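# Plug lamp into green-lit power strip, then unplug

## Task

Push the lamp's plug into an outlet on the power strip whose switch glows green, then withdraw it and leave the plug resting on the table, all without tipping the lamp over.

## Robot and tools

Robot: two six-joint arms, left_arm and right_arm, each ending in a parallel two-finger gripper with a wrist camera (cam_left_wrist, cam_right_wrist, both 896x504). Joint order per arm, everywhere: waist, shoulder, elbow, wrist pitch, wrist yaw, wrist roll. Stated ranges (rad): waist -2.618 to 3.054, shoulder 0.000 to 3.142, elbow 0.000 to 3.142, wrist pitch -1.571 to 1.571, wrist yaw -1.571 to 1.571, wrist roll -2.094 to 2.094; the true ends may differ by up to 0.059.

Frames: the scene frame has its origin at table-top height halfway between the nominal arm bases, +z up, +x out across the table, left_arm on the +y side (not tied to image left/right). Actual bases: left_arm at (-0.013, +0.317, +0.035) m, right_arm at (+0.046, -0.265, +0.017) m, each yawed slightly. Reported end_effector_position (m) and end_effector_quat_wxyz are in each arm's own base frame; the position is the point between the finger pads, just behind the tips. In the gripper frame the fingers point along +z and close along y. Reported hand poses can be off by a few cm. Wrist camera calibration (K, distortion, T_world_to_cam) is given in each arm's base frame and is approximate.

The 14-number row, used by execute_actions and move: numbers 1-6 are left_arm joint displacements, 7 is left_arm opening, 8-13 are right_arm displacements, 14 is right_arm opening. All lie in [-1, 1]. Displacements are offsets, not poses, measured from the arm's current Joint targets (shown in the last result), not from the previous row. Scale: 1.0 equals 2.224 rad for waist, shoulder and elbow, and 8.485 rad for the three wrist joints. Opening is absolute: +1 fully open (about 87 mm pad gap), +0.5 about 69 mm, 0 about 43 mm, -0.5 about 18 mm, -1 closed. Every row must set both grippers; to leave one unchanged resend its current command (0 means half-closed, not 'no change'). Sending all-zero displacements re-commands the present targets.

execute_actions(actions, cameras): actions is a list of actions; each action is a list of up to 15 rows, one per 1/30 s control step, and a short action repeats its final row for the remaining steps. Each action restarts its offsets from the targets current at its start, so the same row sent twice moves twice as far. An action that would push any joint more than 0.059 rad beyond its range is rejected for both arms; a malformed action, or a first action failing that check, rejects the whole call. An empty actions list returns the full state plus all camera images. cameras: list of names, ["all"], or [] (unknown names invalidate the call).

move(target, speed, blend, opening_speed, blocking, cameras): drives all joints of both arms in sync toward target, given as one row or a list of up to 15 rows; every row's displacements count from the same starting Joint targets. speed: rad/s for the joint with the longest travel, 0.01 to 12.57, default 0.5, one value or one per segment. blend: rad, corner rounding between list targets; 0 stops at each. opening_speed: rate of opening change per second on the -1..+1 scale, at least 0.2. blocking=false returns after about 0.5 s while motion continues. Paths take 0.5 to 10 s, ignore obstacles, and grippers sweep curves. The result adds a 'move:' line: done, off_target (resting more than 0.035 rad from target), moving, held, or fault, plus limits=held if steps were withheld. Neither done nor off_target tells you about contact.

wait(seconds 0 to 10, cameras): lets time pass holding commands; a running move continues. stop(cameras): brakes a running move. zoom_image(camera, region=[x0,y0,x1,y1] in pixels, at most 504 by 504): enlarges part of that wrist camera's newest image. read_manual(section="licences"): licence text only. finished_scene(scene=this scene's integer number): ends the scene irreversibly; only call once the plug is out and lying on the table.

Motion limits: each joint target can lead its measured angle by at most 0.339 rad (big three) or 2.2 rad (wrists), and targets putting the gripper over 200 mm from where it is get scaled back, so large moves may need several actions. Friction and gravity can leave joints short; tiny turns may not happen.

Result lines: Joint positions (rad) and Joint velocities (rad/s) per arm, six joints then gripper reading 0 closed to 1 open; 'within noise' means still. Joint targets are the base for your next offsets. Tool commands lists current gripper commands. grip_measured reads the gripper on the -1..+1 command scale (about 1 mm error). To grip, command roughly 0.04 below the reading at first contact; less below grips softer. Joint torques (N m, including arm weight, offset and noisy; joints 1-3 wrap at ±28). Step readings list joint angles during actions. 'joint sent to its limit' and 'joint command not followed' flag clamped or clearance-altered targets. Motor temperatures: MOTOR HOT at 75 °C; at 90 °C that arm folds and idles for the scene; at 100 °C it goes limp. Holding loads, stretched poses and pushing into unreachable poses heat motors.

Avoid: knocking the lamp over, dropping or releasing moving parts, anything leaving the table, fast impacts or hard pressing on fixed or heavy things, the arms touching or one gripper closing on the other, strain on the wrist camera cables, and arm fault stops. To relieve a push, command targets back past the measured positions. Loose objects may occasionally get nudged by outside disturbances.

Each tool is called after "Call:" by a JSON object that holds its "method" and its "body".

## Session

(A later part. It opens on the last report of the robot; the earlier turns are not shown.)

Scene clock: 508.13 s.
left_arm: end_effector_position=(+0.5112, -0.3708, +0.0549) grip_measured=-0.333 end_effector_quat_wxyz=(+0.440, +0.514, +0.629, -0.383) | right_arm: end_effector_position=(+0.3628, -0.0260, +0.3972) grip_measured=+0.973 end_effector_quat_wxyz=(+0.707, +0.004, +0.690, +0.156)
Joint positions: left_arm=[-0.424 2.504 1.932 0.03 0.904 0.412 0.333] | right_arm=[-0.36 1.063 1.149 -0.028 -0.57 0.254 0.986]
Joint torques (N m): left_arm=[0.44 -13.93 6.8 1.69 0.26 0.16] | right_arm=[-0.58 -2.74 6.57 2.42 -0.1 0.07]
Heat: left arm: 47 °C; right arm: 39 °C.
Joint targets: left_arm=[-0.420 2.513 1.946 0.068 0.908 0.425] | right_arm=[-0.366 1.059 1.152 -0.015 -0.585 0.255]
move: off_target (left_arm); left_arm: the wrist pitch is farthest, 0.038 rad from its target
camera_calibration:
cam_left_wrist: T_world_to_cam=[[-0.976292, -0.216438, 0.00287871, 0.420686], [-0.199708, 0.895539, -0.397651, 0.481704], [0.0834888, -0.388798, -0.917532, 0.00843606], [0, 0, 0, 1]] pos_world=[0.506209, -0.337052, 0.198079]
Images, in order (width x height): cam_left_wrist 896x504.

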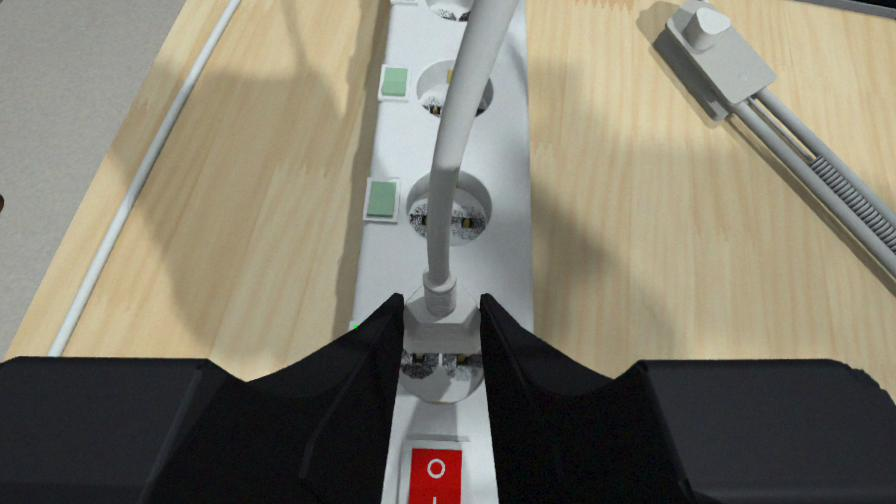

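Call:
{"method": "move", "body": {"target": [[0.0031,0.0035,-0.0057,0.0024,-0.0008,0,-0.8,0,0,0,0,0,0,1],[0.0031,0.0162,-0.0171,0.0087,-0.0008,0,-0.8,0,0,0,0,0,0,1]], "speed": 0.06, "cameras": ["all"]}}

Call:
{"method": "zoom_image", "body": {"camera": "cam_left_wrist", "region": [330, 240, 554, 420]}}

Call:
{"method": "zoom_image", "body": {"camera": "cam_right_wrist", "region": [200, 260, 424, 440]}}

Scene clock: 523.37 s.
left_arm: end_effector_position=(+0.5165, -0.3699, +0.0414) grip_measured=-0.333 end_effector_quat_wxyz=(+0.451, +0.515, +0.623, -0.379) | right_arm: end_effector_position=(+0.3628, -0.0260, +0.3972) grip_measured=+0.973 end_effector_quat_wxyz=(+0.707, +0.004, +0.690, +0.156)
Joint positions: left_arm=[-0.42 2.533 1.915 0.101 0.902 0.412 0.333] | right_arm=[-0.36 1.063 1.149 -0.028 -0.57 0.254 0.986]
Joint torques (N m): left_arm=[0.53 -13.26 5.16 1.71 0.18 0.15] | right_arm=[-0.57 -2.7 6.58 2.42 -0.1 0.07]
Heat: left arm: 45 °C; right arm: 39 °C.
Joint targets: left_arm=[-0.413 2.549 1.908 0.142 0.901 0.425] | right_arm=[-0.366 1.059 1.152 -0.015 -0.585 0.255]
move: off_target (left_arm); left_arm: the wrist pitch is farthest, 0.041 rad from its target
camera_calibration:
cam_left_wrist: T_world_to_cam=[[-0.974841, -0.222201, -0.0176664, 0.424065], [-0.195531, 0.890499, -0.410828, 0.473028], [0.107018, -0.397037, -0.911542, -0.0194951], [0, 0, 0, 1]] pos_world=[0.507974, -0.334744, 0.184054]
cam_right_wrist: T_world_to_cam=[[0.227153, -0.950715, -0.211052, -0.0238981], [-0.755573, -0.0353196, -0.654112, 0.552458], [0.614419, 0.308048, -0.726357, 0.217077], [0, 0, 0, 1]] pos_world=[0.289474, -0.070078, 0.514002]

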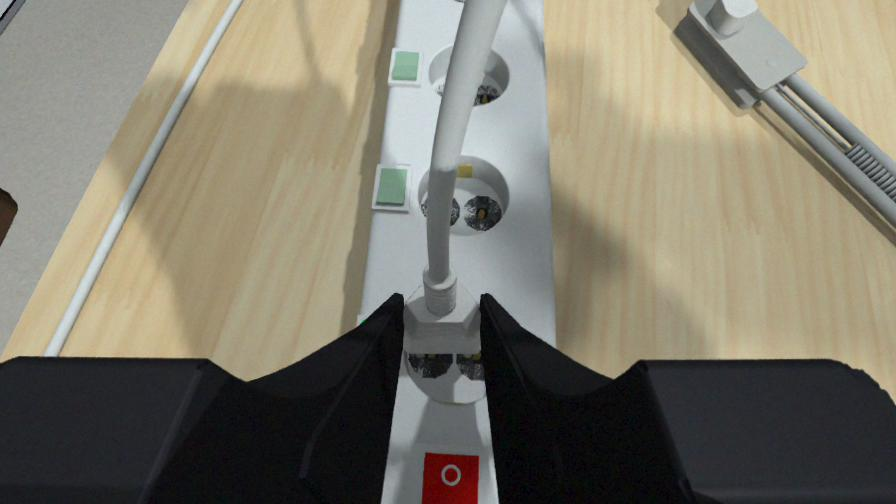

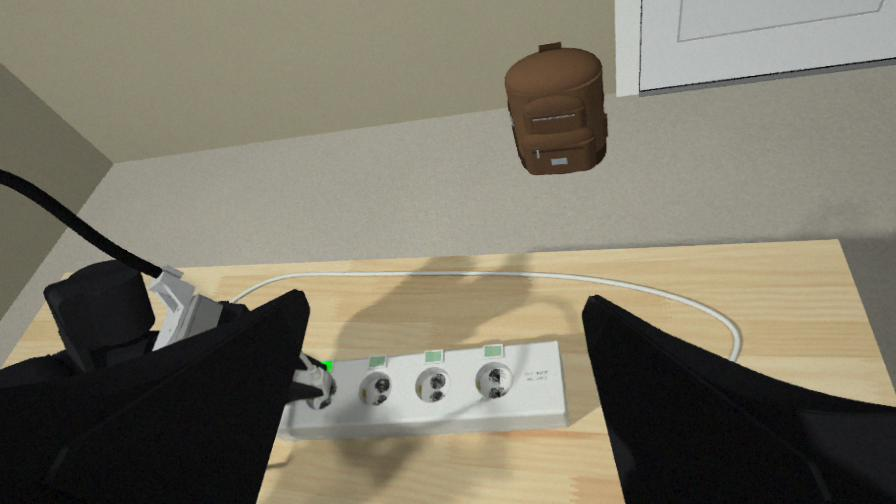

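Scaled by 2.250.

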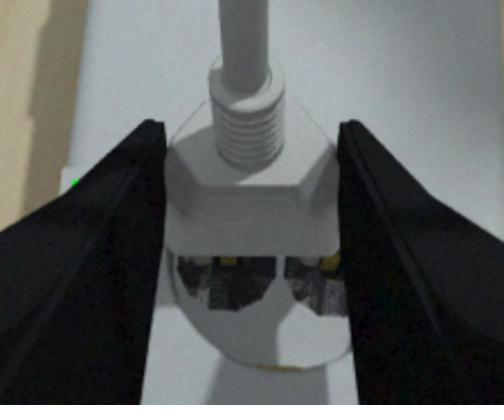

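Scaled by 2.250.

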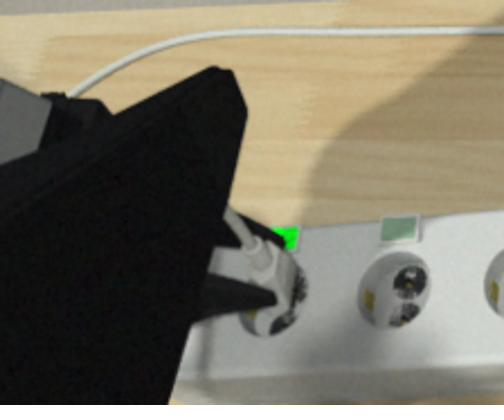

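Call:
{"method": "move", "body": {"target": [0.0009,-0.0148,0.0054,-0.0061,0,0,-0.8,0,0,0,0,0,0,1], "speed": 0.08, "cameras": ["cam_left_wrist"]}}

Call:
{"method": "zoom_image", "body": {"camera": "cam_left_wrist", "region": [330, 240, 554, 420]}}

Scene clock: 552.17 s.
left_arm: end_effector_position=(+0.5160, -0.3697, +0.0408) grip_measured=-0.333 end_effector_quat_wxyz=(+0.449, +0.514, +0.624, -0.379) | right_arm: end_effector_position=(+0.3628, -0.0260, +0.3972) grip_measured=+0.973 end_effector_quat_wxyz=(+0.707, +0.004, +0.690, +0.156)
Joint positions: left_arm=[-0.42 2.533 1.915 0.097 0.902 0.412 0.333] | right_arm=[-0.36 1.063 1.149 -0.028 -0.57 0.254 0.986]
Joint torques (N m): left_arm=[0.58 -16.65 6.08 1.29 0.14 0.08] | right_arm=[-0.68 -2.71 6.58 2.41 -0.08 0.05]
Heat: left arm: 44 °C; right arm: 39 °C.
Joint targets: left_arm=[-0.411 2.516 1.920 0.090 0.901 0.425] | right_arm=[-0.366 1.059 1.152 -0.015 -0.585 0.255]
move: done
camera_calibration:
cam_left_wrist: T_world_to_cam=[[-0.974884, -0.222251, -0.0143351, 0.423552], [-0.197164, 0.891193, -0.408536, 0.473489], [0.103573, -0.395449, -0.912629, -0.0174777], [0, 0, 0, 1]] pos_world=[0.508079, -0.334747, 0.183559]
Images, in order (width x height): cam_left_wrist 896x504.

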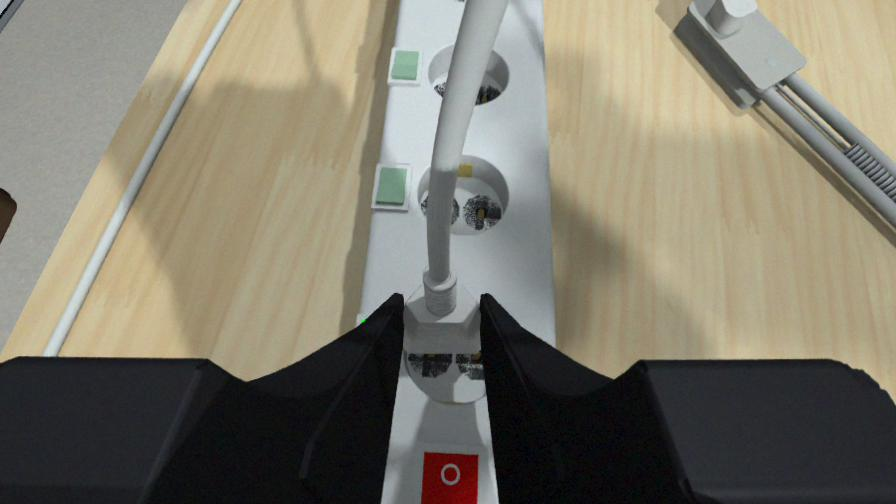

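Scaled by 2.250.

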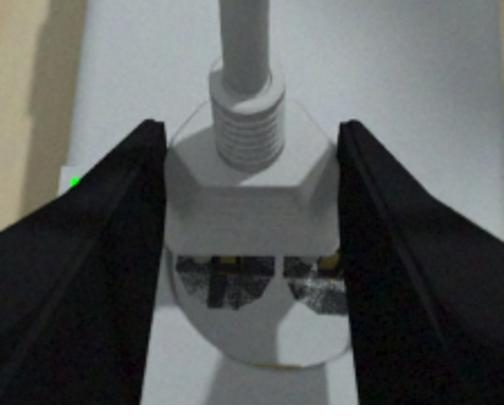

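Call:
{"method": "move", "body": {"target": [0.0013,-0.0162,0.0045,-0.0047,0,0,-0.8,0,0,0,0,0,0,1], "speed": 0.1, "cameras": ["cam_left_wrist"]}}

Call:
{"method": "zoom_image", "body": {"camera": "cam_left_wrist", "region": [330, 240, 554, 420]}}

Scene clock: 562.73 s.
left_arm: end_effector_position=(+0.5135, -0.3662, +0.0408) grip_measured=-0.333 end_effector_quat_wxyz=(+0.439, +0.511, +0.633, -0.381) | right_arm: end_effector_position=(+0.3628, -0.0260, +0.3972) grip_measured=+0.973 end_effector_quat_wxyz=(+0.707, +0.004, +0.690, +0.156)
Joint positions: left_arm=[-0.416 2.524 1.915 0.06 0.902 0.412 0.333] | right_arm=[-0.36 1.063 1.149 -0.028 -0.57 0.254 0.986]
Joint torques (N m): left_arm=[0.65 -18.88 6.79 1.24 0.19 0.14] | right_arm=[-0.55 -2.73 6.64 2.44 -0.1 0.06]
Heat: left arm: 46 °C; right arm: 39 °C.
Joint targets: left_arm=[-0.408 2.480 1.930 0.050 0.901 0.425] | right_arm=[-0.366 1.059 1.152 -0.015 -0.585 0.255]
move: off_target (left_arm); left_arm: the shoulder is farthest, 0.044 rad from its target
camera_calibration:
cam_left_wrist: T_world_to_cam=[[-0.974218, -0.225491, 0.0073488, 0.41936], [-0.210107, 0.894921, -0.393664, 0.477412], [0.082191, -0.385058, -0.919225, -0.000732085], [0, 0, 0, 1]] pos_world=[0.508915, -0.332966, 0.184185]
Images, in order (width x height): cam_left_wrist 896x504.

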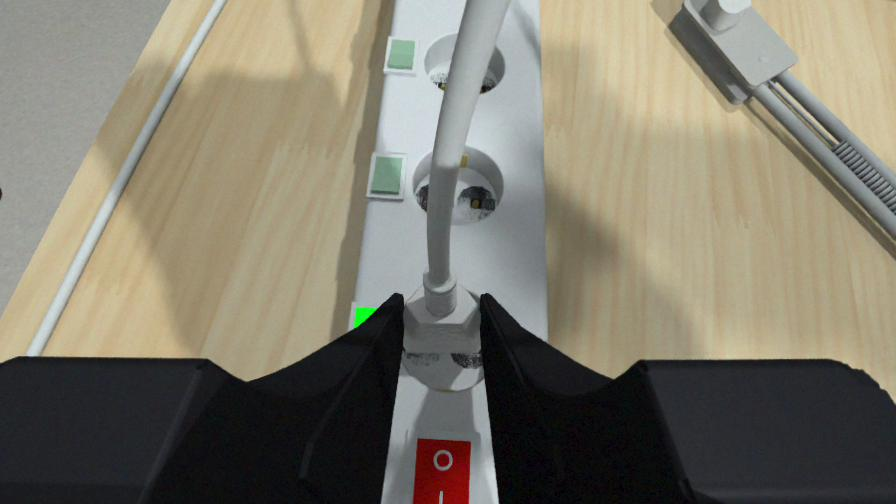

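Scaled by 2.250.

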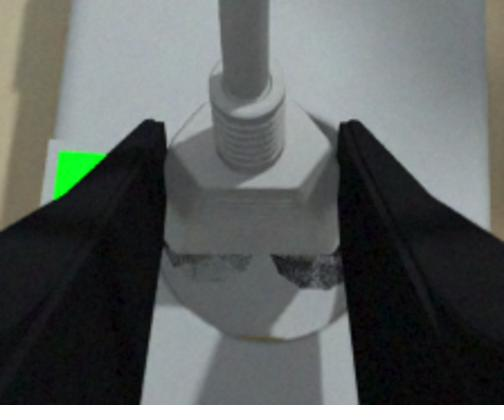

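Call:
{"method": "move", "body": {"target": [0,0.0418,-0.018,0.0127,0,0,-0.8,0,0,0,0,0,0,1], "speed": 0.06, "cameras": ["all"]}}

Call:
{"method": "zoom_image", "body": {"camera": "cam_left_wrist", "region": [330, 240, 554, 420]}}

Call:
{"method": "zoom_image", "body": {"camera": "cam_right_wrist", "region": [200, 260, 424, 440]}}

Scene clock: 579.30 s.
left_arm: end_effector_position=(+0.5193, -0.3702, +0.0396) grip_measured=-0.333 end_effector_quat_wxyz=(+0.462, +0.517, +0.613, -0.379) | right_arm: end_effector_position=(+0.3628, -0.0260, +0.3972) grip_measured=+0.973 end_effector_quat_wxyz=(+0.707, +0.004, +0.690, +0.156)
Joint positions: left_arm=[-0.416 2.543 1.905 0.15 0.913 0.412 0.333] | right_arm=[-0.36 1.063 1.149 -0.028 -0.57 0.254 0.986]
Joint torques (N m): left_arm=[0.49 -11.99 4.45 1.38 0.04 0.14] | right_arm=[-0.64 -2.74 6.58 2.43 -0.1 0.06]
Motor temperatures (°C): left_arm=[23 57 40 32 23 22 23] | right_arm=[22 27 38 39 23 24 24]
Heat: left arm: 57 °C; right arm: 39 °C.
Joint targets: left_arm=[-0.408 2.573 1.890 0.158 0.901 0.425] | right_arm=[-0.366 1.059 1.152 -0.015 -0.585 0.255]
move: done
camera_calibration:
cam_left_wrist: T_world_to_cam=[[-0.975374, -0.217202, -0.0383211, 0.429654], [-0.18011, 0.884675, -0.430011, 0.463709], [0.127301, -0.41252, -0.90201, -0.0380697], [0, 0, 0, 1]] pos_world=[0.507439, -0.332615, 0.181526]
cam_right_wrist: T_world_to_cam=[[0.227153, -0.950715, -0.211052, -0.0238981], [-0.755573, -0.0353196, -0.654112, 0.552458], [0.614419, 0.308048, -0.726357, 0.217077], [0, 0, 0, 1]] pos_world=[0.289474, -0.070078, 0.514002]

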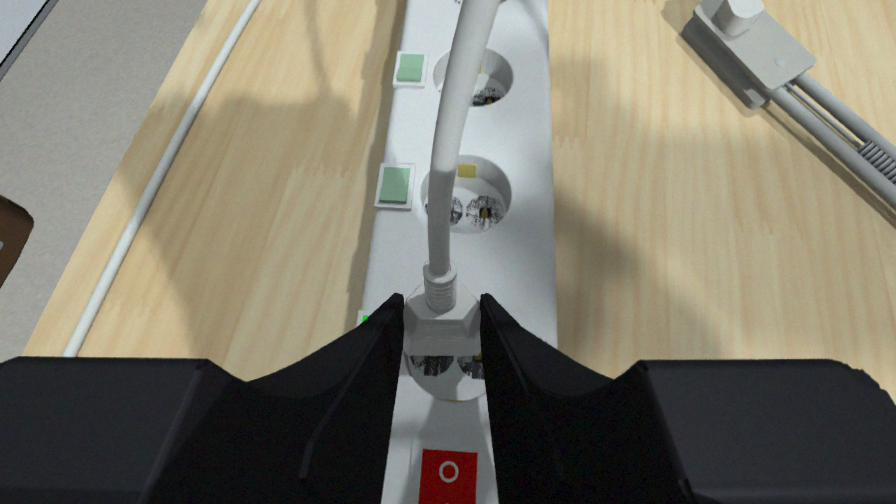

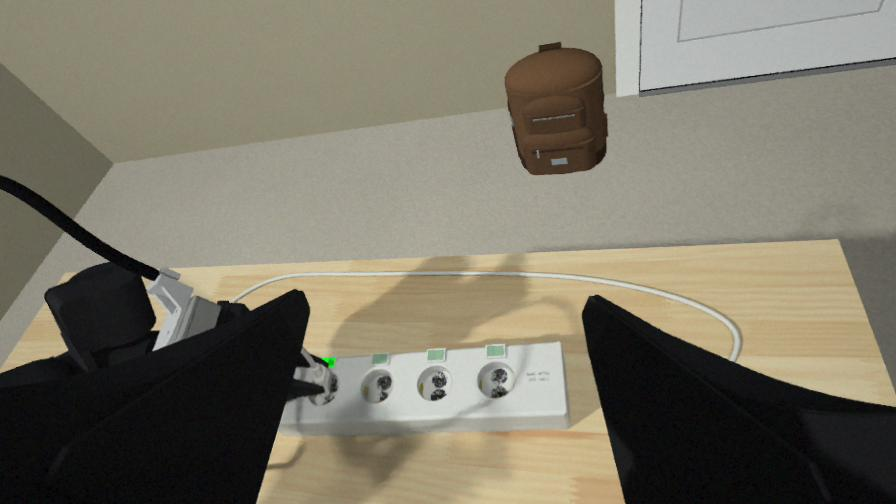

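Scaled by 2.250.

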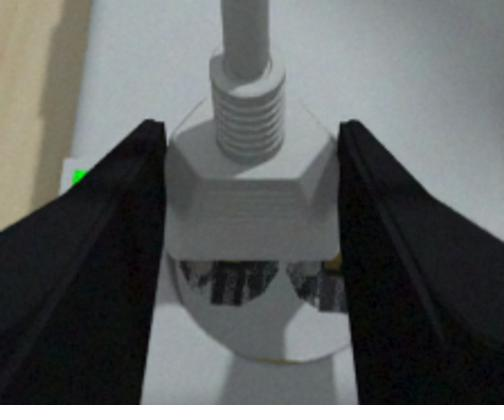

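Scaled by 2.250.

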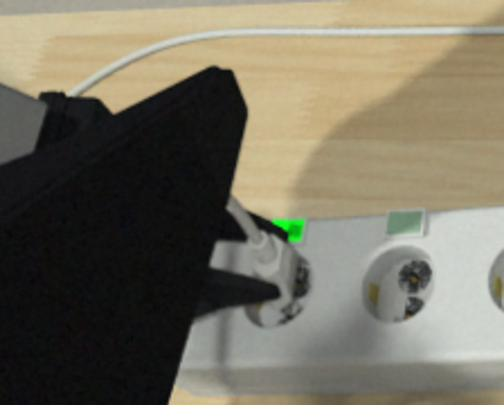

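Call:
{"method": "zoom_image", "body": {"camera": "cam_right_wrist", "region": [280, 345, 360, 415]}}

Call:
{"method": "zoom_image", "body": {"camera": "cam_left_wrist", "region": [390, 270, 500, 410]}}

Scaled by 6.300.

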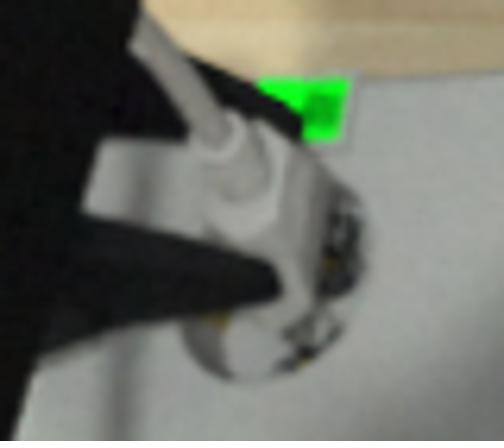

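Scaled by 3.600.

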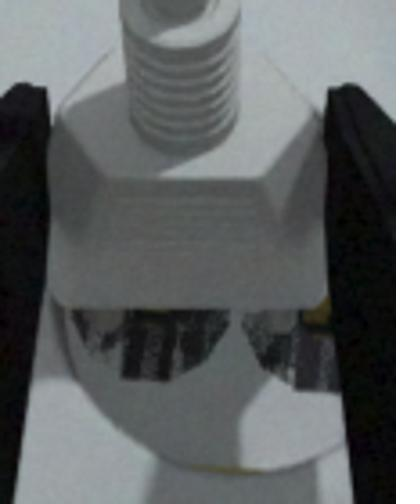

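Call:
{"method": "move", "body": {"target": [[0,-0.0598,0.0585,-0.0292,0,0,-0.8,0,0,0,0,0,0,1],[0,-0.0267,0.0216,-0.0104,0,0,-0.8,0,0,0,0,0,0,1]], "speed": 0.15, "cameras": ["cam_left_wrist"]}}

Call:
{"method": "zoom_image", "body": {"camera": "cam_left_wrist", "region": [390, 270, 500, 410]}}

Scene clock: 611.10 s.
left_arm: end_effector_position=(+0.5172, -0.3672, +0.0575) grip_measured=-0.333 end_effector_quat_wxyz=(+0.446, +0.512, +0.630, -0.378) | right_arm: end_effector_position=(+0.3628, -0.0260, +0.3972) grip_measured=+0.973 end_effector_quat_wxyz=(+0.707, +0.004, +0.690, +0.156)
Joint positions: left_arm=[-0.416 2.506 1.942 0.031 0.898 0.412 0.333] | right_arm=[-0.36 1.063 1.149 -0.028 -0.57 0.254 0.986]
Joint torques (N m): left_arm=[0.87 -14.2 5.16 1.7 0.18 0.19] | right_arm=[-0.66 -2.74 6.61 2.45 -0.11 0.08]
Motor temperatures (°C): left_arm=[23 50 39 32 23 22 23] | right_arm=[22 27 38 39 23 24 24]
Heat: left arm: 50 °C; right arm: 39 °C.
Joint targets: left_arm=[-0.408 2.514 1.938 0.069 0.901 0.425] | right_arm=[-0.366 1.059 1.152 -0.015 -0.585 0.255]
move: off_target (left_arm); left_arm: the wrist pitch is farthest, 0.039 rad from its target
camera_calibration:
cam_left_wrist: T_world_to_cam=[[-0.973319, -0.22935, -0.00691552, 0.42151], [-0.207436, 0.892404, -0.40073, 0.483742], [0.098079, -0.388604, -0.91617, 0.00426102], [0, 0, 0, 1]] pos_world=[0.510191, -0.333364, 0.200669]
Images, in order (width x height): cam_left_wrist 896x504.

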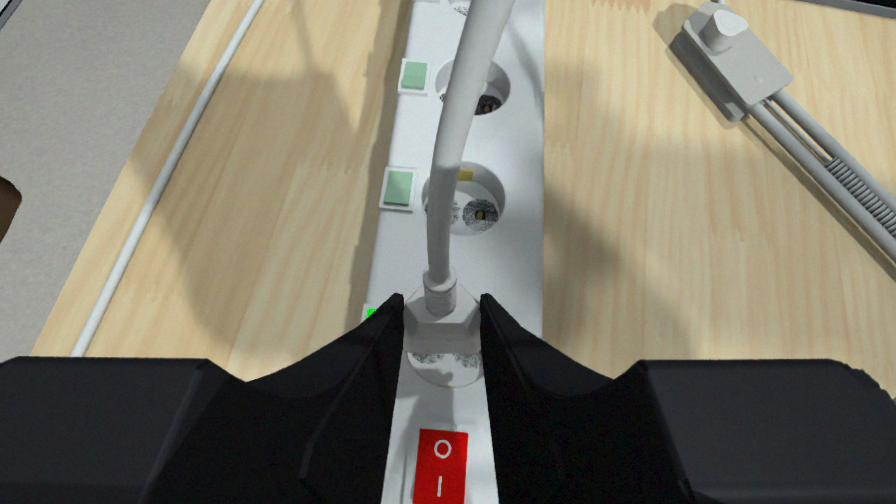

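Scaled by 3.600.

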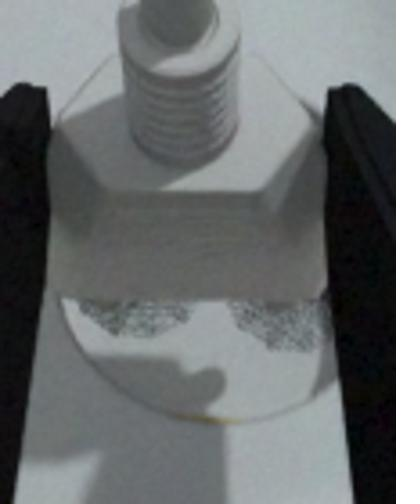

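Call:
{"method": "move", "body": {"target": [0.0027,0.0144,0.0346,-0.0093,0.0064,0.0058,-0.8,0,0,0,0,0,0,1], "speed": 0.15, "cameras": ["cam_left_wrist"]}}

Call:
{"method": "zoom_image", "body": {"camera": "cam_left_wrist", "region": [390, 270, 500, 410]}}

Scene clock: 646.07 s.
left_arm: end_effector_position=(+0.5147, -0.3672, +0.0515) grip_measured=-0.333 end_effector_quat_wxyz=(+0.435, +0.524, +0.621, -0.388) | right_arm: end_effector_position=(+0.3628, -0.0260, +0.3972) grip_measured=+0.973 end_effector_quat_wxyz=(+0.707, +0.004, +0.690, +0.156)
Joint positions: left_arm=[-0.412 2.535 1.986 -0.024 0.937 0.452 0.333] | right_arm=[-0.36 1.063 1.149 -0.028 -0.57 0.254 0.986]
Joint torques (N m): left_arm=[0.81 -14.09 7.97 1.47 0.35 0.31] | right_arm=[-0.55 -2.77 6.61 2.43 -0.08 0.07]
Heat: left arm: 52 °C; right arm: 40 °C.
Joint targets: left_arm=[-0.402 2.546 2.015 -0.010 0.955 0.474] | right_arm=[-0.366 1.059 1.152 -0.015 -0.585 0.255]
move: done
camera_calibration:
cam_left_wrist: T_world_to_cam=[[-0.982035, -0.188696, 0.000732297, 0.438144], [-0.173564, 0.901747, -0.39589, 0.466507], [0.0740425, -0.388905, -0.918298, 0.0112309], [0, 0, 0, 1]] pos_world=[0.510411, -0.333628, 0.194678]
Images, in order (width x height): cam_left_wrist 896x504.

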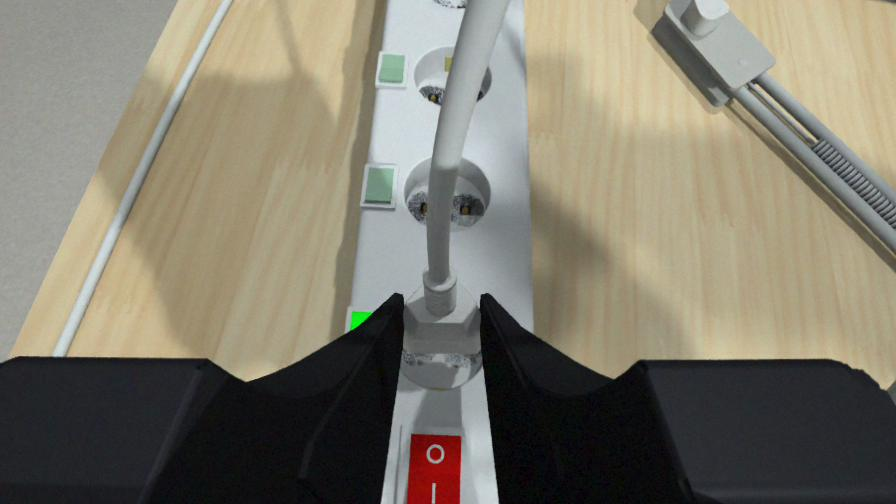

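Scaled by 3.600.

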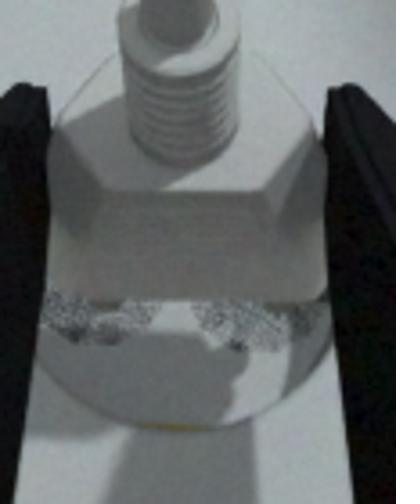

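Call:
{"method": "move", "body": {"target": [[0,0.009,-0.018,0.0065,0,0,-0.8,0,0,0,0,0,0,1],[0,0.0243,-0.027,0.012,0,0,-0.8,0,0,0,0,0,0,1]], "speed": 0.06, "cameras": ["cam_left_wrist"]}}

Call:
{"method": "zoom_image", "body": {"camera": "cam_left_wrist", "region": [390, 270, 500, 410]}}

Scene clock: 661.67 s.
left_arm: end_effector_position=(+0.5167, -0.3720, +0.0389) grip_measured=-0.333 end_effector_quat_wxyz=(+0.450, +0.532, +0.599, -0.394) | right_arm: end_effector_position=(+0.3628, -0.0260, +0.3972) grip_measured=+0.973 end_effector_quat_wxyz=(+0.707, +0.004, +0.690, +0.156)
Joint positions: left_arm=[-0.412 2.573 1.969 0.078 0.968 0.452 0.333] | right_arm=[-0.36 1.063 1.149 -0.028 -0.57 0.254 0.986]
Joint torques (N m): left_arm=[0.87 -12.56 4.62 1.44 0.03 0.24] | right_arm=[-0.66 -2.7 6.6 2.42 -0.09 0.05]
Heat: left arm: 54 °C; right arm: 40 °C.
Joint targets: left_arm=[-0.402 2.600 1.955 0.092 0.955 0.474] | right_arm=[-0.366 1.059 1.152 -0.015 -0.585 0.255]
move: done
camera_calibration:
cam_left_wrist: T_world_to_cam=[[-0.986208, -0.162784, -0.0299156, 0.452181], [-0.134111, 0.891875, -0.431942, 0.4436], [0.0969944, -0.421973, -0.901405, -0.0270727], [0, 0, 0, 1]] pos_world=[0.508062, -0.333451, 0.180733]
Images, in order (width x height): cam_left_wrist 896x504.

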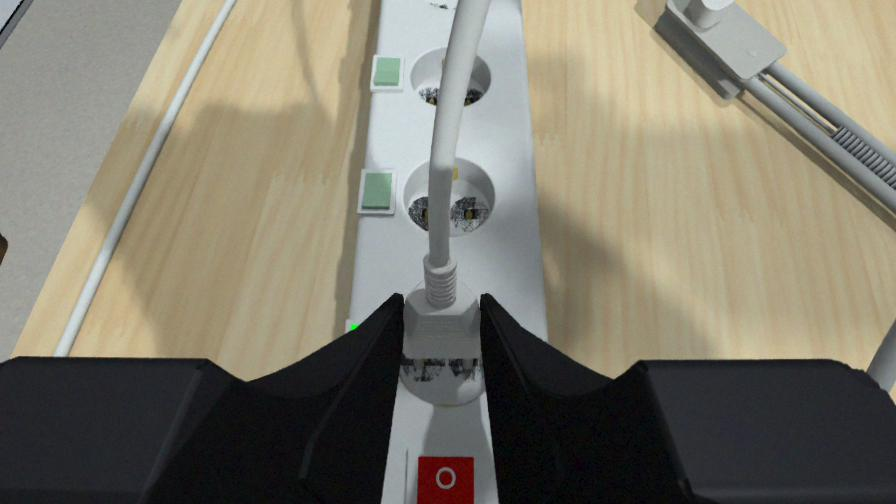

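Scaled by 3.600.

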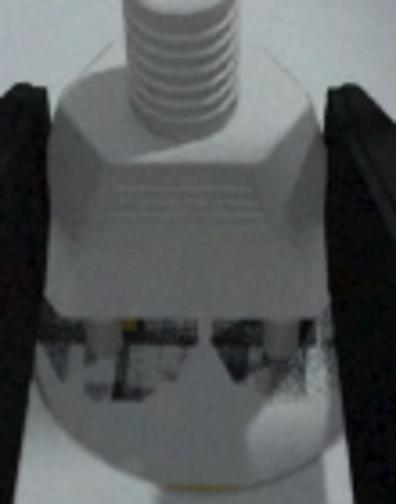

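Call:
{"method": "move", "body": {"target": [-0.0135,0.0045,-0.004,0,0,0,-0.8,0,0,0,0,0,0,1], "speed": 0.03, "cameras": ["cam_left_wrist"]}}

Call:
{"method": "zoom_image", "body": {"camera": "cam_left_wrist", "region": [390, 270, 500, 410]}}

Scene clock: 676.00 s.
left_arm: end_effector_position=(+0.5122, -0.3788, +0.0322) grip_measured=-0.333 end_effector_quat_wxyz=(+0.449, +0.537, +0.594, -0.396) | right_arm: end_effector_position=(+0.3628, -0.0260, +0.3972) grip_measured=+0.973 end_effector_quat_wxyz=(+0.707, +0.004, +0.690, +0.156)
Joint positions: left_arm=[-0.425 2.584 1.96 0.102 0.968 0.454 0.333] | right_arm=[-0.36 1.063 1.149 -0.028 -0.57 0.254 0.986]
Joint torques (N m): left_arm=[-0.77 -12.48 4.37 1.19 0.06 0.22] | right_arm=[-0.62 -2.71 6.61 2.42 -0.12 0.08]
Heat: left arm: 51 °C; right arm: 40 °C.
Joint targets: left_arm=[-0.432 2.610 1.946 0.092 0.955 0.474] | right_arm=[-0.366 1.059 1.152 -0.015 -0.585 0.255]
move: done
camera_calibration:
cam_left_wrist: T_world_to_cam=[[-0.988063, -0.14993, -0.0353776, 0.452437], [-0.11996, 0.89294, -0.433898, 0.439379], [0.0966445, -0.424475, -0.900267, -0.0363508], [0, 0, 0, 1]] pos_world=[0.503257, -0.339936, 0.173927]
Images, in order (width x height): cam_left_wrist 896x504.

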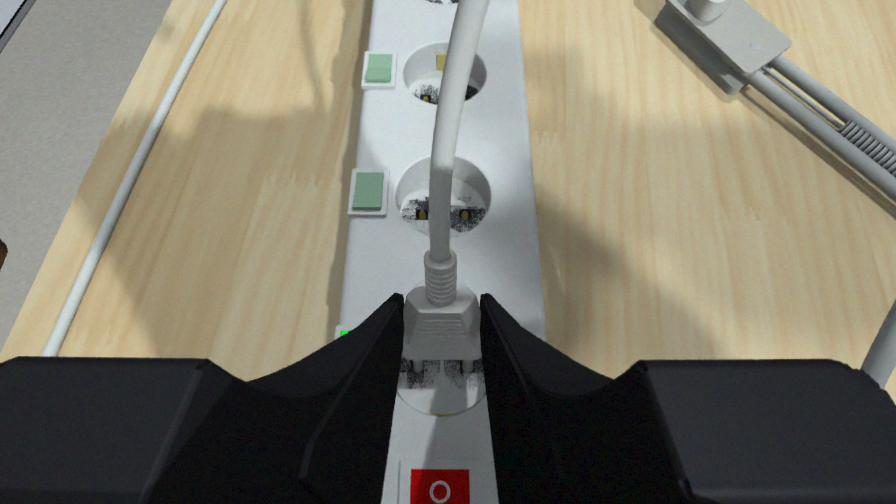

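Scaled by 3.600.

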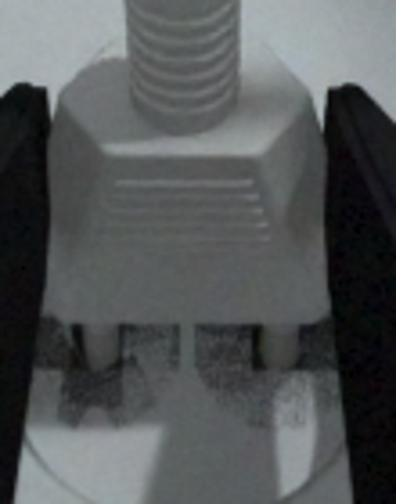

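Call:
{"method": "move", "body": {"target": [[0,-0.036,0.0153,-0.0049,0,0,-0.8,0,0,0,0,0,0,1],[0.0153,-0.0198,-0.0454,0.0387,0.0106,-0.0199,-0.8,0,0,0,0,0,0,1]], "speed": 0.1, "cameras": ["cam_left_wrist"]}}

Call:
{"method": "zoom_image", "body": {"camera": "cam_left_wrist", "region": [390, 270, 500, 410]}}

Scene clock: 725.27 s.
left_arm: end_effector_position=(+0.5109, -0.3759, +0.0440) grip_measured=-0.333 end_effector_quat_wxyz=(+0.482, +0.514, +0.566, -0.428) | right_arm: end_effector_position=(+0.3628, -0.0260, +0.3972) grip_measured=+0.973 end_effector_quat_wxyz=(+0.707, +0.004, +0.690, +0.156)
Joint positions: left_arm=[-0.405 2.572 1.851 0.384 1.033 0.304 0.333] | right_arm=[-0.36 1.063 1.149 -0.028 -0.57 0.254 0.986]
Joint torques (N m): left_arm=[0.73 -15.57 4.98 1.66 0.23 0.07] | right_arm=[-0.59 -2.73 6.56 2.43 -0.11 0.06]
Heat: left arm: 51 °C; right arm: 40 °C.
Joint targets: left_arm=[-0.398 2.566 1.845 0.421 1.045 0.305] | right_arm=[-0.366 1.059 1.152 -0.015 -0.585 0.255]
move: off_target (left_arm); left_arm: the wrist pitch is farthest, 0.037 rad from its target
camera_calibration:
cam_left_wrist: T_world_to_cam=[[-0.988489, -0.148138, -0.0307388, 0.452686], [-0.108858, 0.8375, -0.535484, 0.419684], [0.105069, -0.525974, -0.843986, -0.0692854], [0, 0, 0, 1]] pos_world=[0.500441, -0.320868, 0.180173]
Images, in order (width x height): cam_left_wrist 896x504.

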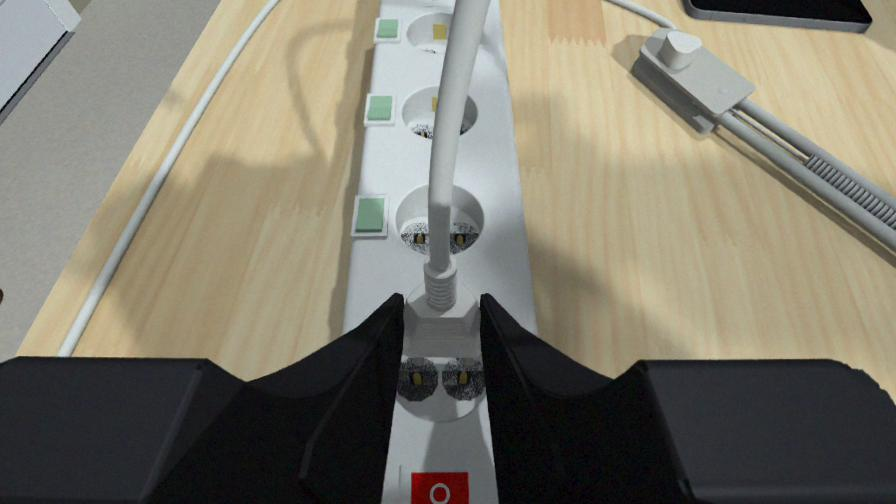

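Scaled by 3.600.

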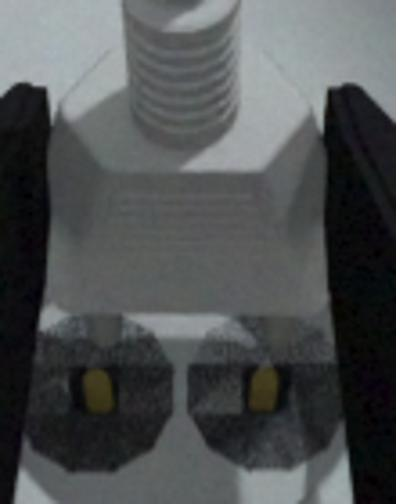

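Call:
{"method": "move", "body": {"target": [0.0045,0,0,0,0.0009,0,-0.8,0,0,0,0,0,0,1], "speed": 0.1, "cameras": ["cam_left_wrist"]}}

Call:
{"method": "zoom_image", "body": {"camera": "cam_left_wrist", "region": [390, 270, 500, 410]}}

Scene clock: 735.00 s.
left_arm: end_effector_position=(+0.5134, -0.3711, +0.0444) grip_measured=-0.333 end_effector_quat_wxyz=(+0.483, +0.512, +0.567, -0.428) | right_arm: end_effector_position=(+0.3628, -0.0260, +0.3972) grip_measured=+0.973 end_effector_quat_wxyz=(+0.707, +0.004, +0.690, +0.156)
Joint positions: left_arm=[-0.395 2.572 1.851 0.384 1.04 0.304 0.333] | right_arm=[-0.36 1.063 1.149 -0.028 -0.57 0.254 0.986]
Joint torques (N m): left_arm=[0.69 -15.51 4.94 1.65 0.19 0.02] | right_arm=[-0.62 -2.69 6.64 2.42 -0.1 0.06]
Heat: left arm: 51 °C; right arm: 40 °C.
Joint targets: left_arm=[-0.388 2.566 1.845 0.421 1.053 0.305] | right_arm=[-0.366 1.059 1.152 -0.015 -0.585 0.255]
move: off_target (left_arm); left_arm: the wrist pitch is farthest, 0.037 rad from its target
camera_calibration:
cam_left_wrist: T_world_to_cam=[[-0.988061, -0.151224, -0.0294419, 0.454498], [-0.111929, 0.835922, -0.537314, 0.417221], [0.105866, -0.527603, -0.842868, -0.0677294], [0, 0, 0, 1]] pos_world=[0.502941, -0.315768, 0.180473]
Images, in order (width x height): cam_left_wrist 896x504.

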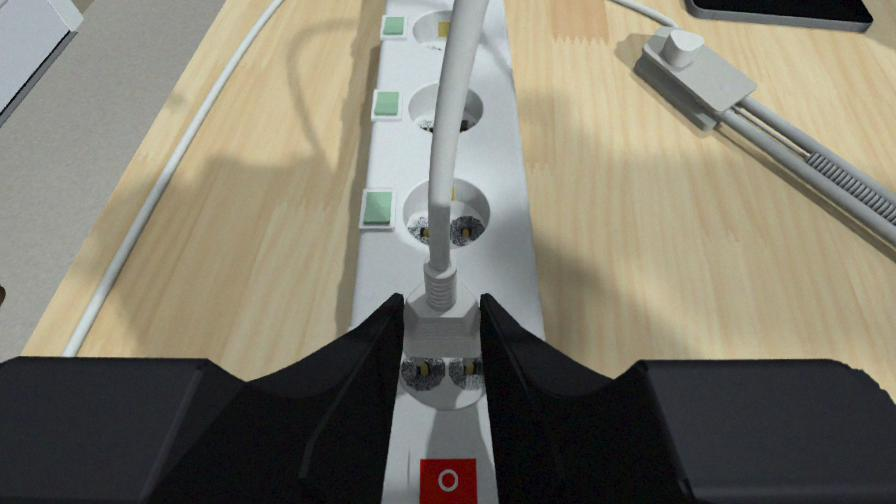

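Scaled by 3.600.

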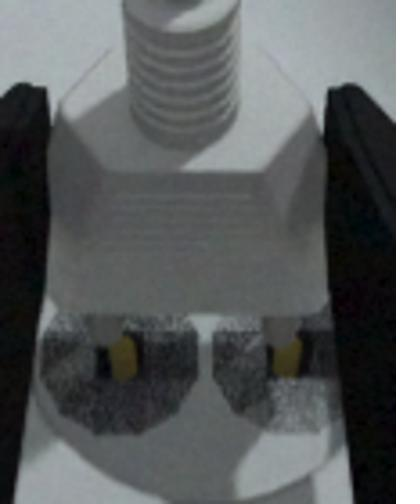

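Call:
{"method": "move", "body": {"target": [[0,0.009,0,0,0,0,-0.8,0,0,0,0,0,0,1],[0,0.0153,-0.0031,0.0022,0,0,-0.8,0,0,0,0,0,0,1],[0,0.0337,-0.0058,0.0062,0,0,-0.8,0,0,0,0,0,0,1]], "speed": 0.04, "cameras": ["cam_left_wrist"]}}

Call:
{"method": "zoom_image", "body": {"camera": "cam_left_wrist", "region": [390, 270, 500, 410]}}

Scene clock: 753.00 s.
left_arm: end_effector_position=(+0.5119, -0.3734, +0.0329) grip_measured=-0.333 end_effector_quat_wxyz=(+0.491, +0.519, +0.549, -0.434) | right_arm: end_effector_position=(+0.3628, -0.0260, +0.3972) grip_measured=+0.973 end_effector_quat_wxyz=(+0.707, +0.004, +0.690, +0.156)
Joint positions: left_arm=[-0.395 2.611 1.844 0.47 1.066 0.295 0.333] | right_arm=[-0.36 1.063 1.149 -0.028 -0.57 0.254 0.986]
Joint velocities: left_arm=[0.002 -0.017 0.007 0.037 -0.154 0.007 -0.004] | right_arm=[within noise]
Joint torques (N m): left_arm=[0.42 -12.01 4.37 1.34 -0.05 0.12] | right_arm=[-0.64 -2.74 6.63 2.43 -0.1 0.07]
Heat: left arm: 52 °C; right arm: 40 °C.
Joint targets: left_arm=[-0.388 2.641 1.832 0.473 1.053 0.305] | right_arm=[-0.366 1.059 1.152 -0.015 -0.585 0.255]
move: done
camera_calibration:
cam_left_wrist: T_world_to_cam=[[-0.990286, -0.129169, -0.0514594, 0.462435], [-0.0785326, 0.825022, -0.559617, 0.392361], [0.11474, -0.55014, -0.827152, -0.0920433], [0, 0, 0, 1]] pos_world=[0.499317, -0.31461, 0.167235]
Images, in order (width x height): cam_left_wrist 896x504.

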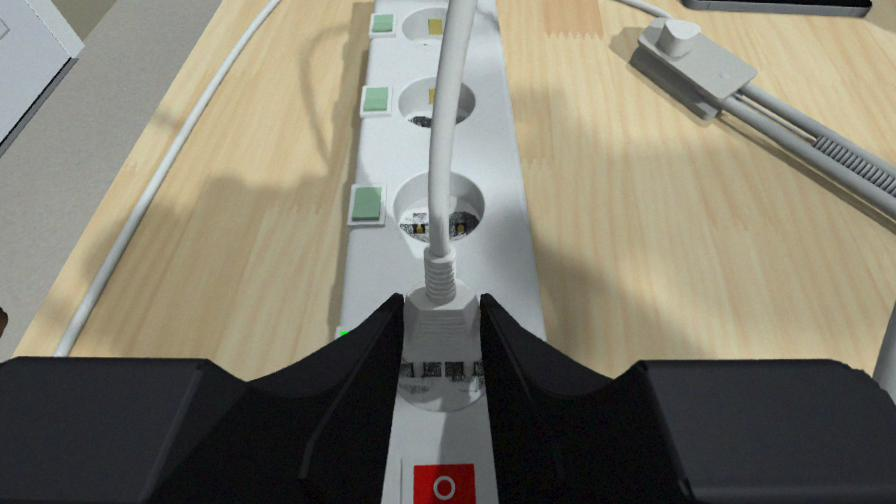

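Scaled by 3.600.

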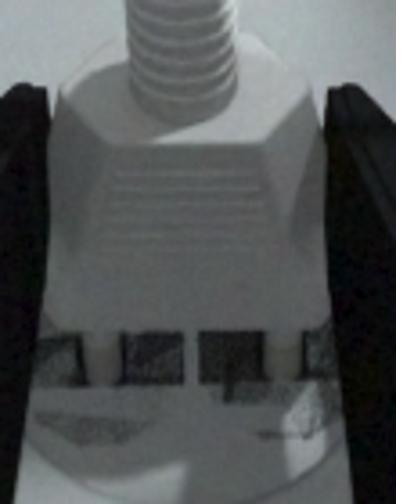

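Call:
{"method": "move", "body": {"target": [[0.0055,0.004,0,0,0.001,0,-0.8,0,0,0,0,0,0,1],[0.0055,0.018,0,0.003,0.001,0,-0.8,0,0,0,0,0,0,1]], "speed": 0.04, "cameras": ["cam_left_wrist"]}}

Call:
{"method": "zoom_image", "body": {"camera": "cam_left_wrist", "region": [390, 270, 500, 410]}}

Scene clock: 762.90 s.
left_arm: end_effector_position=(+0.5133, -0.3724, +0.0307) grip_measured=-0.333 end_effector_quat_wxyz=(+0.503, +0.525, +0.530, -0.436) | right_arm: end_effector_position=(+0.3628, -0.0260, +0.3972) grip_measured=+0.973 end_effector_quat_wxyz=(+0.707, +0.004, +0.690, +0.156)
Joint positions: left_arm=[-0.388 2.634 1.844 0.539 1.093 0.29 0.333] | right_arm=[-0.36 1.063 1.149 -0.028 -0.57 0.254 0.986]
Joint torques (N m): left_arm=[0.94 -10.61 4.46 1 -0.25 0.18] | right_arm=[-0.55 -2.77 6.64 2.42 -0.11 0.07]
Heat: left arm: 51 °C; right arm: 40 °C.
Joint targets: left_arm=[-0.376 2.681 1.832 0.499 1.061 0.305] | right_arm=[-0.366 1.059 1.152 -0.015 -0.585 0.255]
move: off_target (left_arm); left_arm: the shoulder is farthest, 0.047 rad from its target
camera_calibration:
cam_left_wrist: T_world_to_cam=[[-0.990104, -0.11272, -0.0835918, 0.470844], [-0.0433236, 0.812089, -0.581924, 0.368232], [0.133479, -0.572544, -0.808936, -0.111948], [0, 0, 0, 1]] pos_world=[0.49708, -0.310058, 0.163083]
Images, in order (width x height): cam_left_wrist 896x504.

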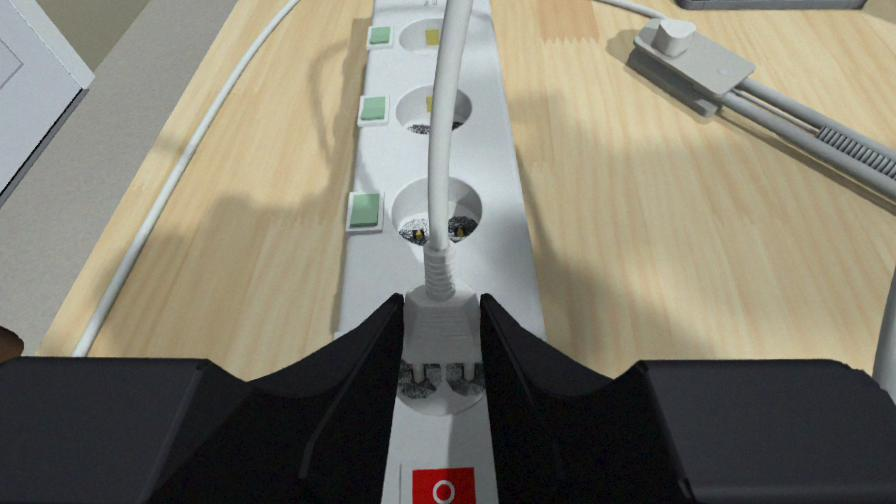

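Scaled by 3.600.

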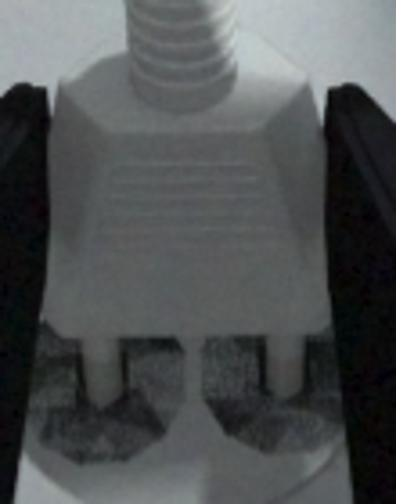

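Call:
{"method": "wait", "body": {"seconds": 0.1, "cameras": ["all"]}}

Call:
{"method": "zoom_image", "body": {"camera": "cam_right_wrist", "region": [280, 345, 360, 415]}}

Call:
{"method": "zoom_image", "body": {"camera": "cam_left_wrist", "region": [400, 345, 490, 395]}}

Scene clock: 796.20 s.
left_arm: end_effector_position=(+0.5134, -0.3724, +0.0307) grip_measured=-0.333 end_effector_quat_wxyz=(+0.503, +0.525, +0.530, -0.435) | right_arm: end_effector_position=(+0.3628, -0.0260, +0.3972) grip_measured=+0.973 end_effector_quat_wxyz=(+0.707, +0.004, +0.690, +0.156)
Joint positions: left_arm=[-0.388 2.634 1.844 0.54 1.093 0.29 0.333] | right_arm=[-0.36 1.063 1.149 -0.028 -0.57 0.254 0.986]
Joint torques (N m): left_arm=[1.05 -10.58 4.31 0.92 -0.28 0.14] | right_arm=[-0.64 -2.71 6.61 2.44 -0.1 0.06]
Heat: left arm: 46 °C; right arm: 40 °C.
Joint targets: left_arm=[-0.376 2.681 1.832 0.499 1.061 0.305] | right_arm=[-0.366 1.059 1.152 -0.015 -0.585 0.255]
Tool commands: left_gripper/opening=-0.8 right_gripper/opening=+1.0
wait: 0.10 s; at rest from the start
camera_calibration:
cam_left_wrist: T_world_to_cam=[[-0.990074, -0.112731, -0.083935, 0.470881], [-0.0431141, 0.812019, -0.582037, 0.368124], [0.13377, -0.572641, -0.808819, -0.112142], [0, 0, 0, 1]] pos_world=[0.49708, -0.310058, 0.163082]
cam_right_wrist: T_world_to_cam=[[0.227153, -0.950715, -0.211052, -0.0238981], [-0.755573, -0.0353196, -0.654112, 0.552458], [0.614419, 0.308048, -0.726357, 0.217077], [0, 0, 0, 1]] pos_world=[0.289474, -0.070078, 0.514002]

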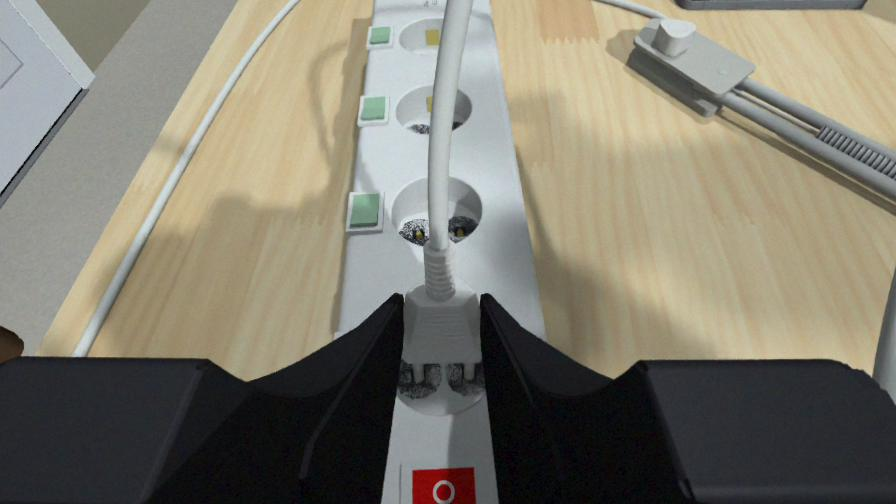

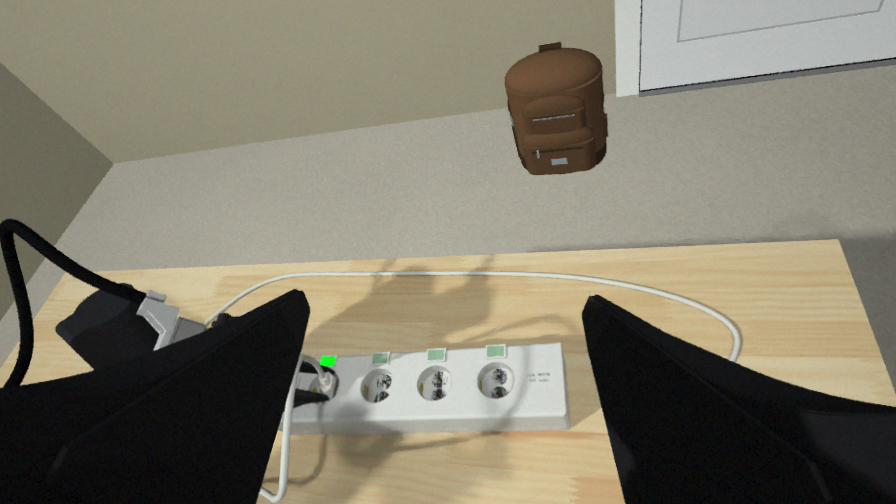

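Scaled by 6.300.

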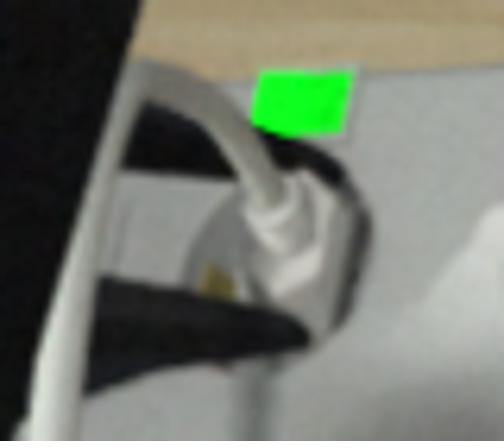

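Scaled by 5.600.

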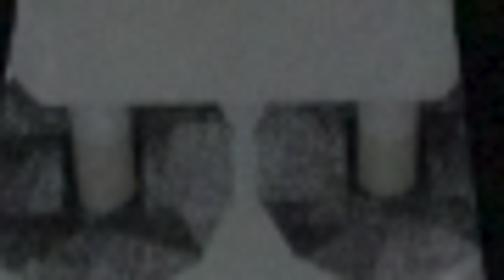

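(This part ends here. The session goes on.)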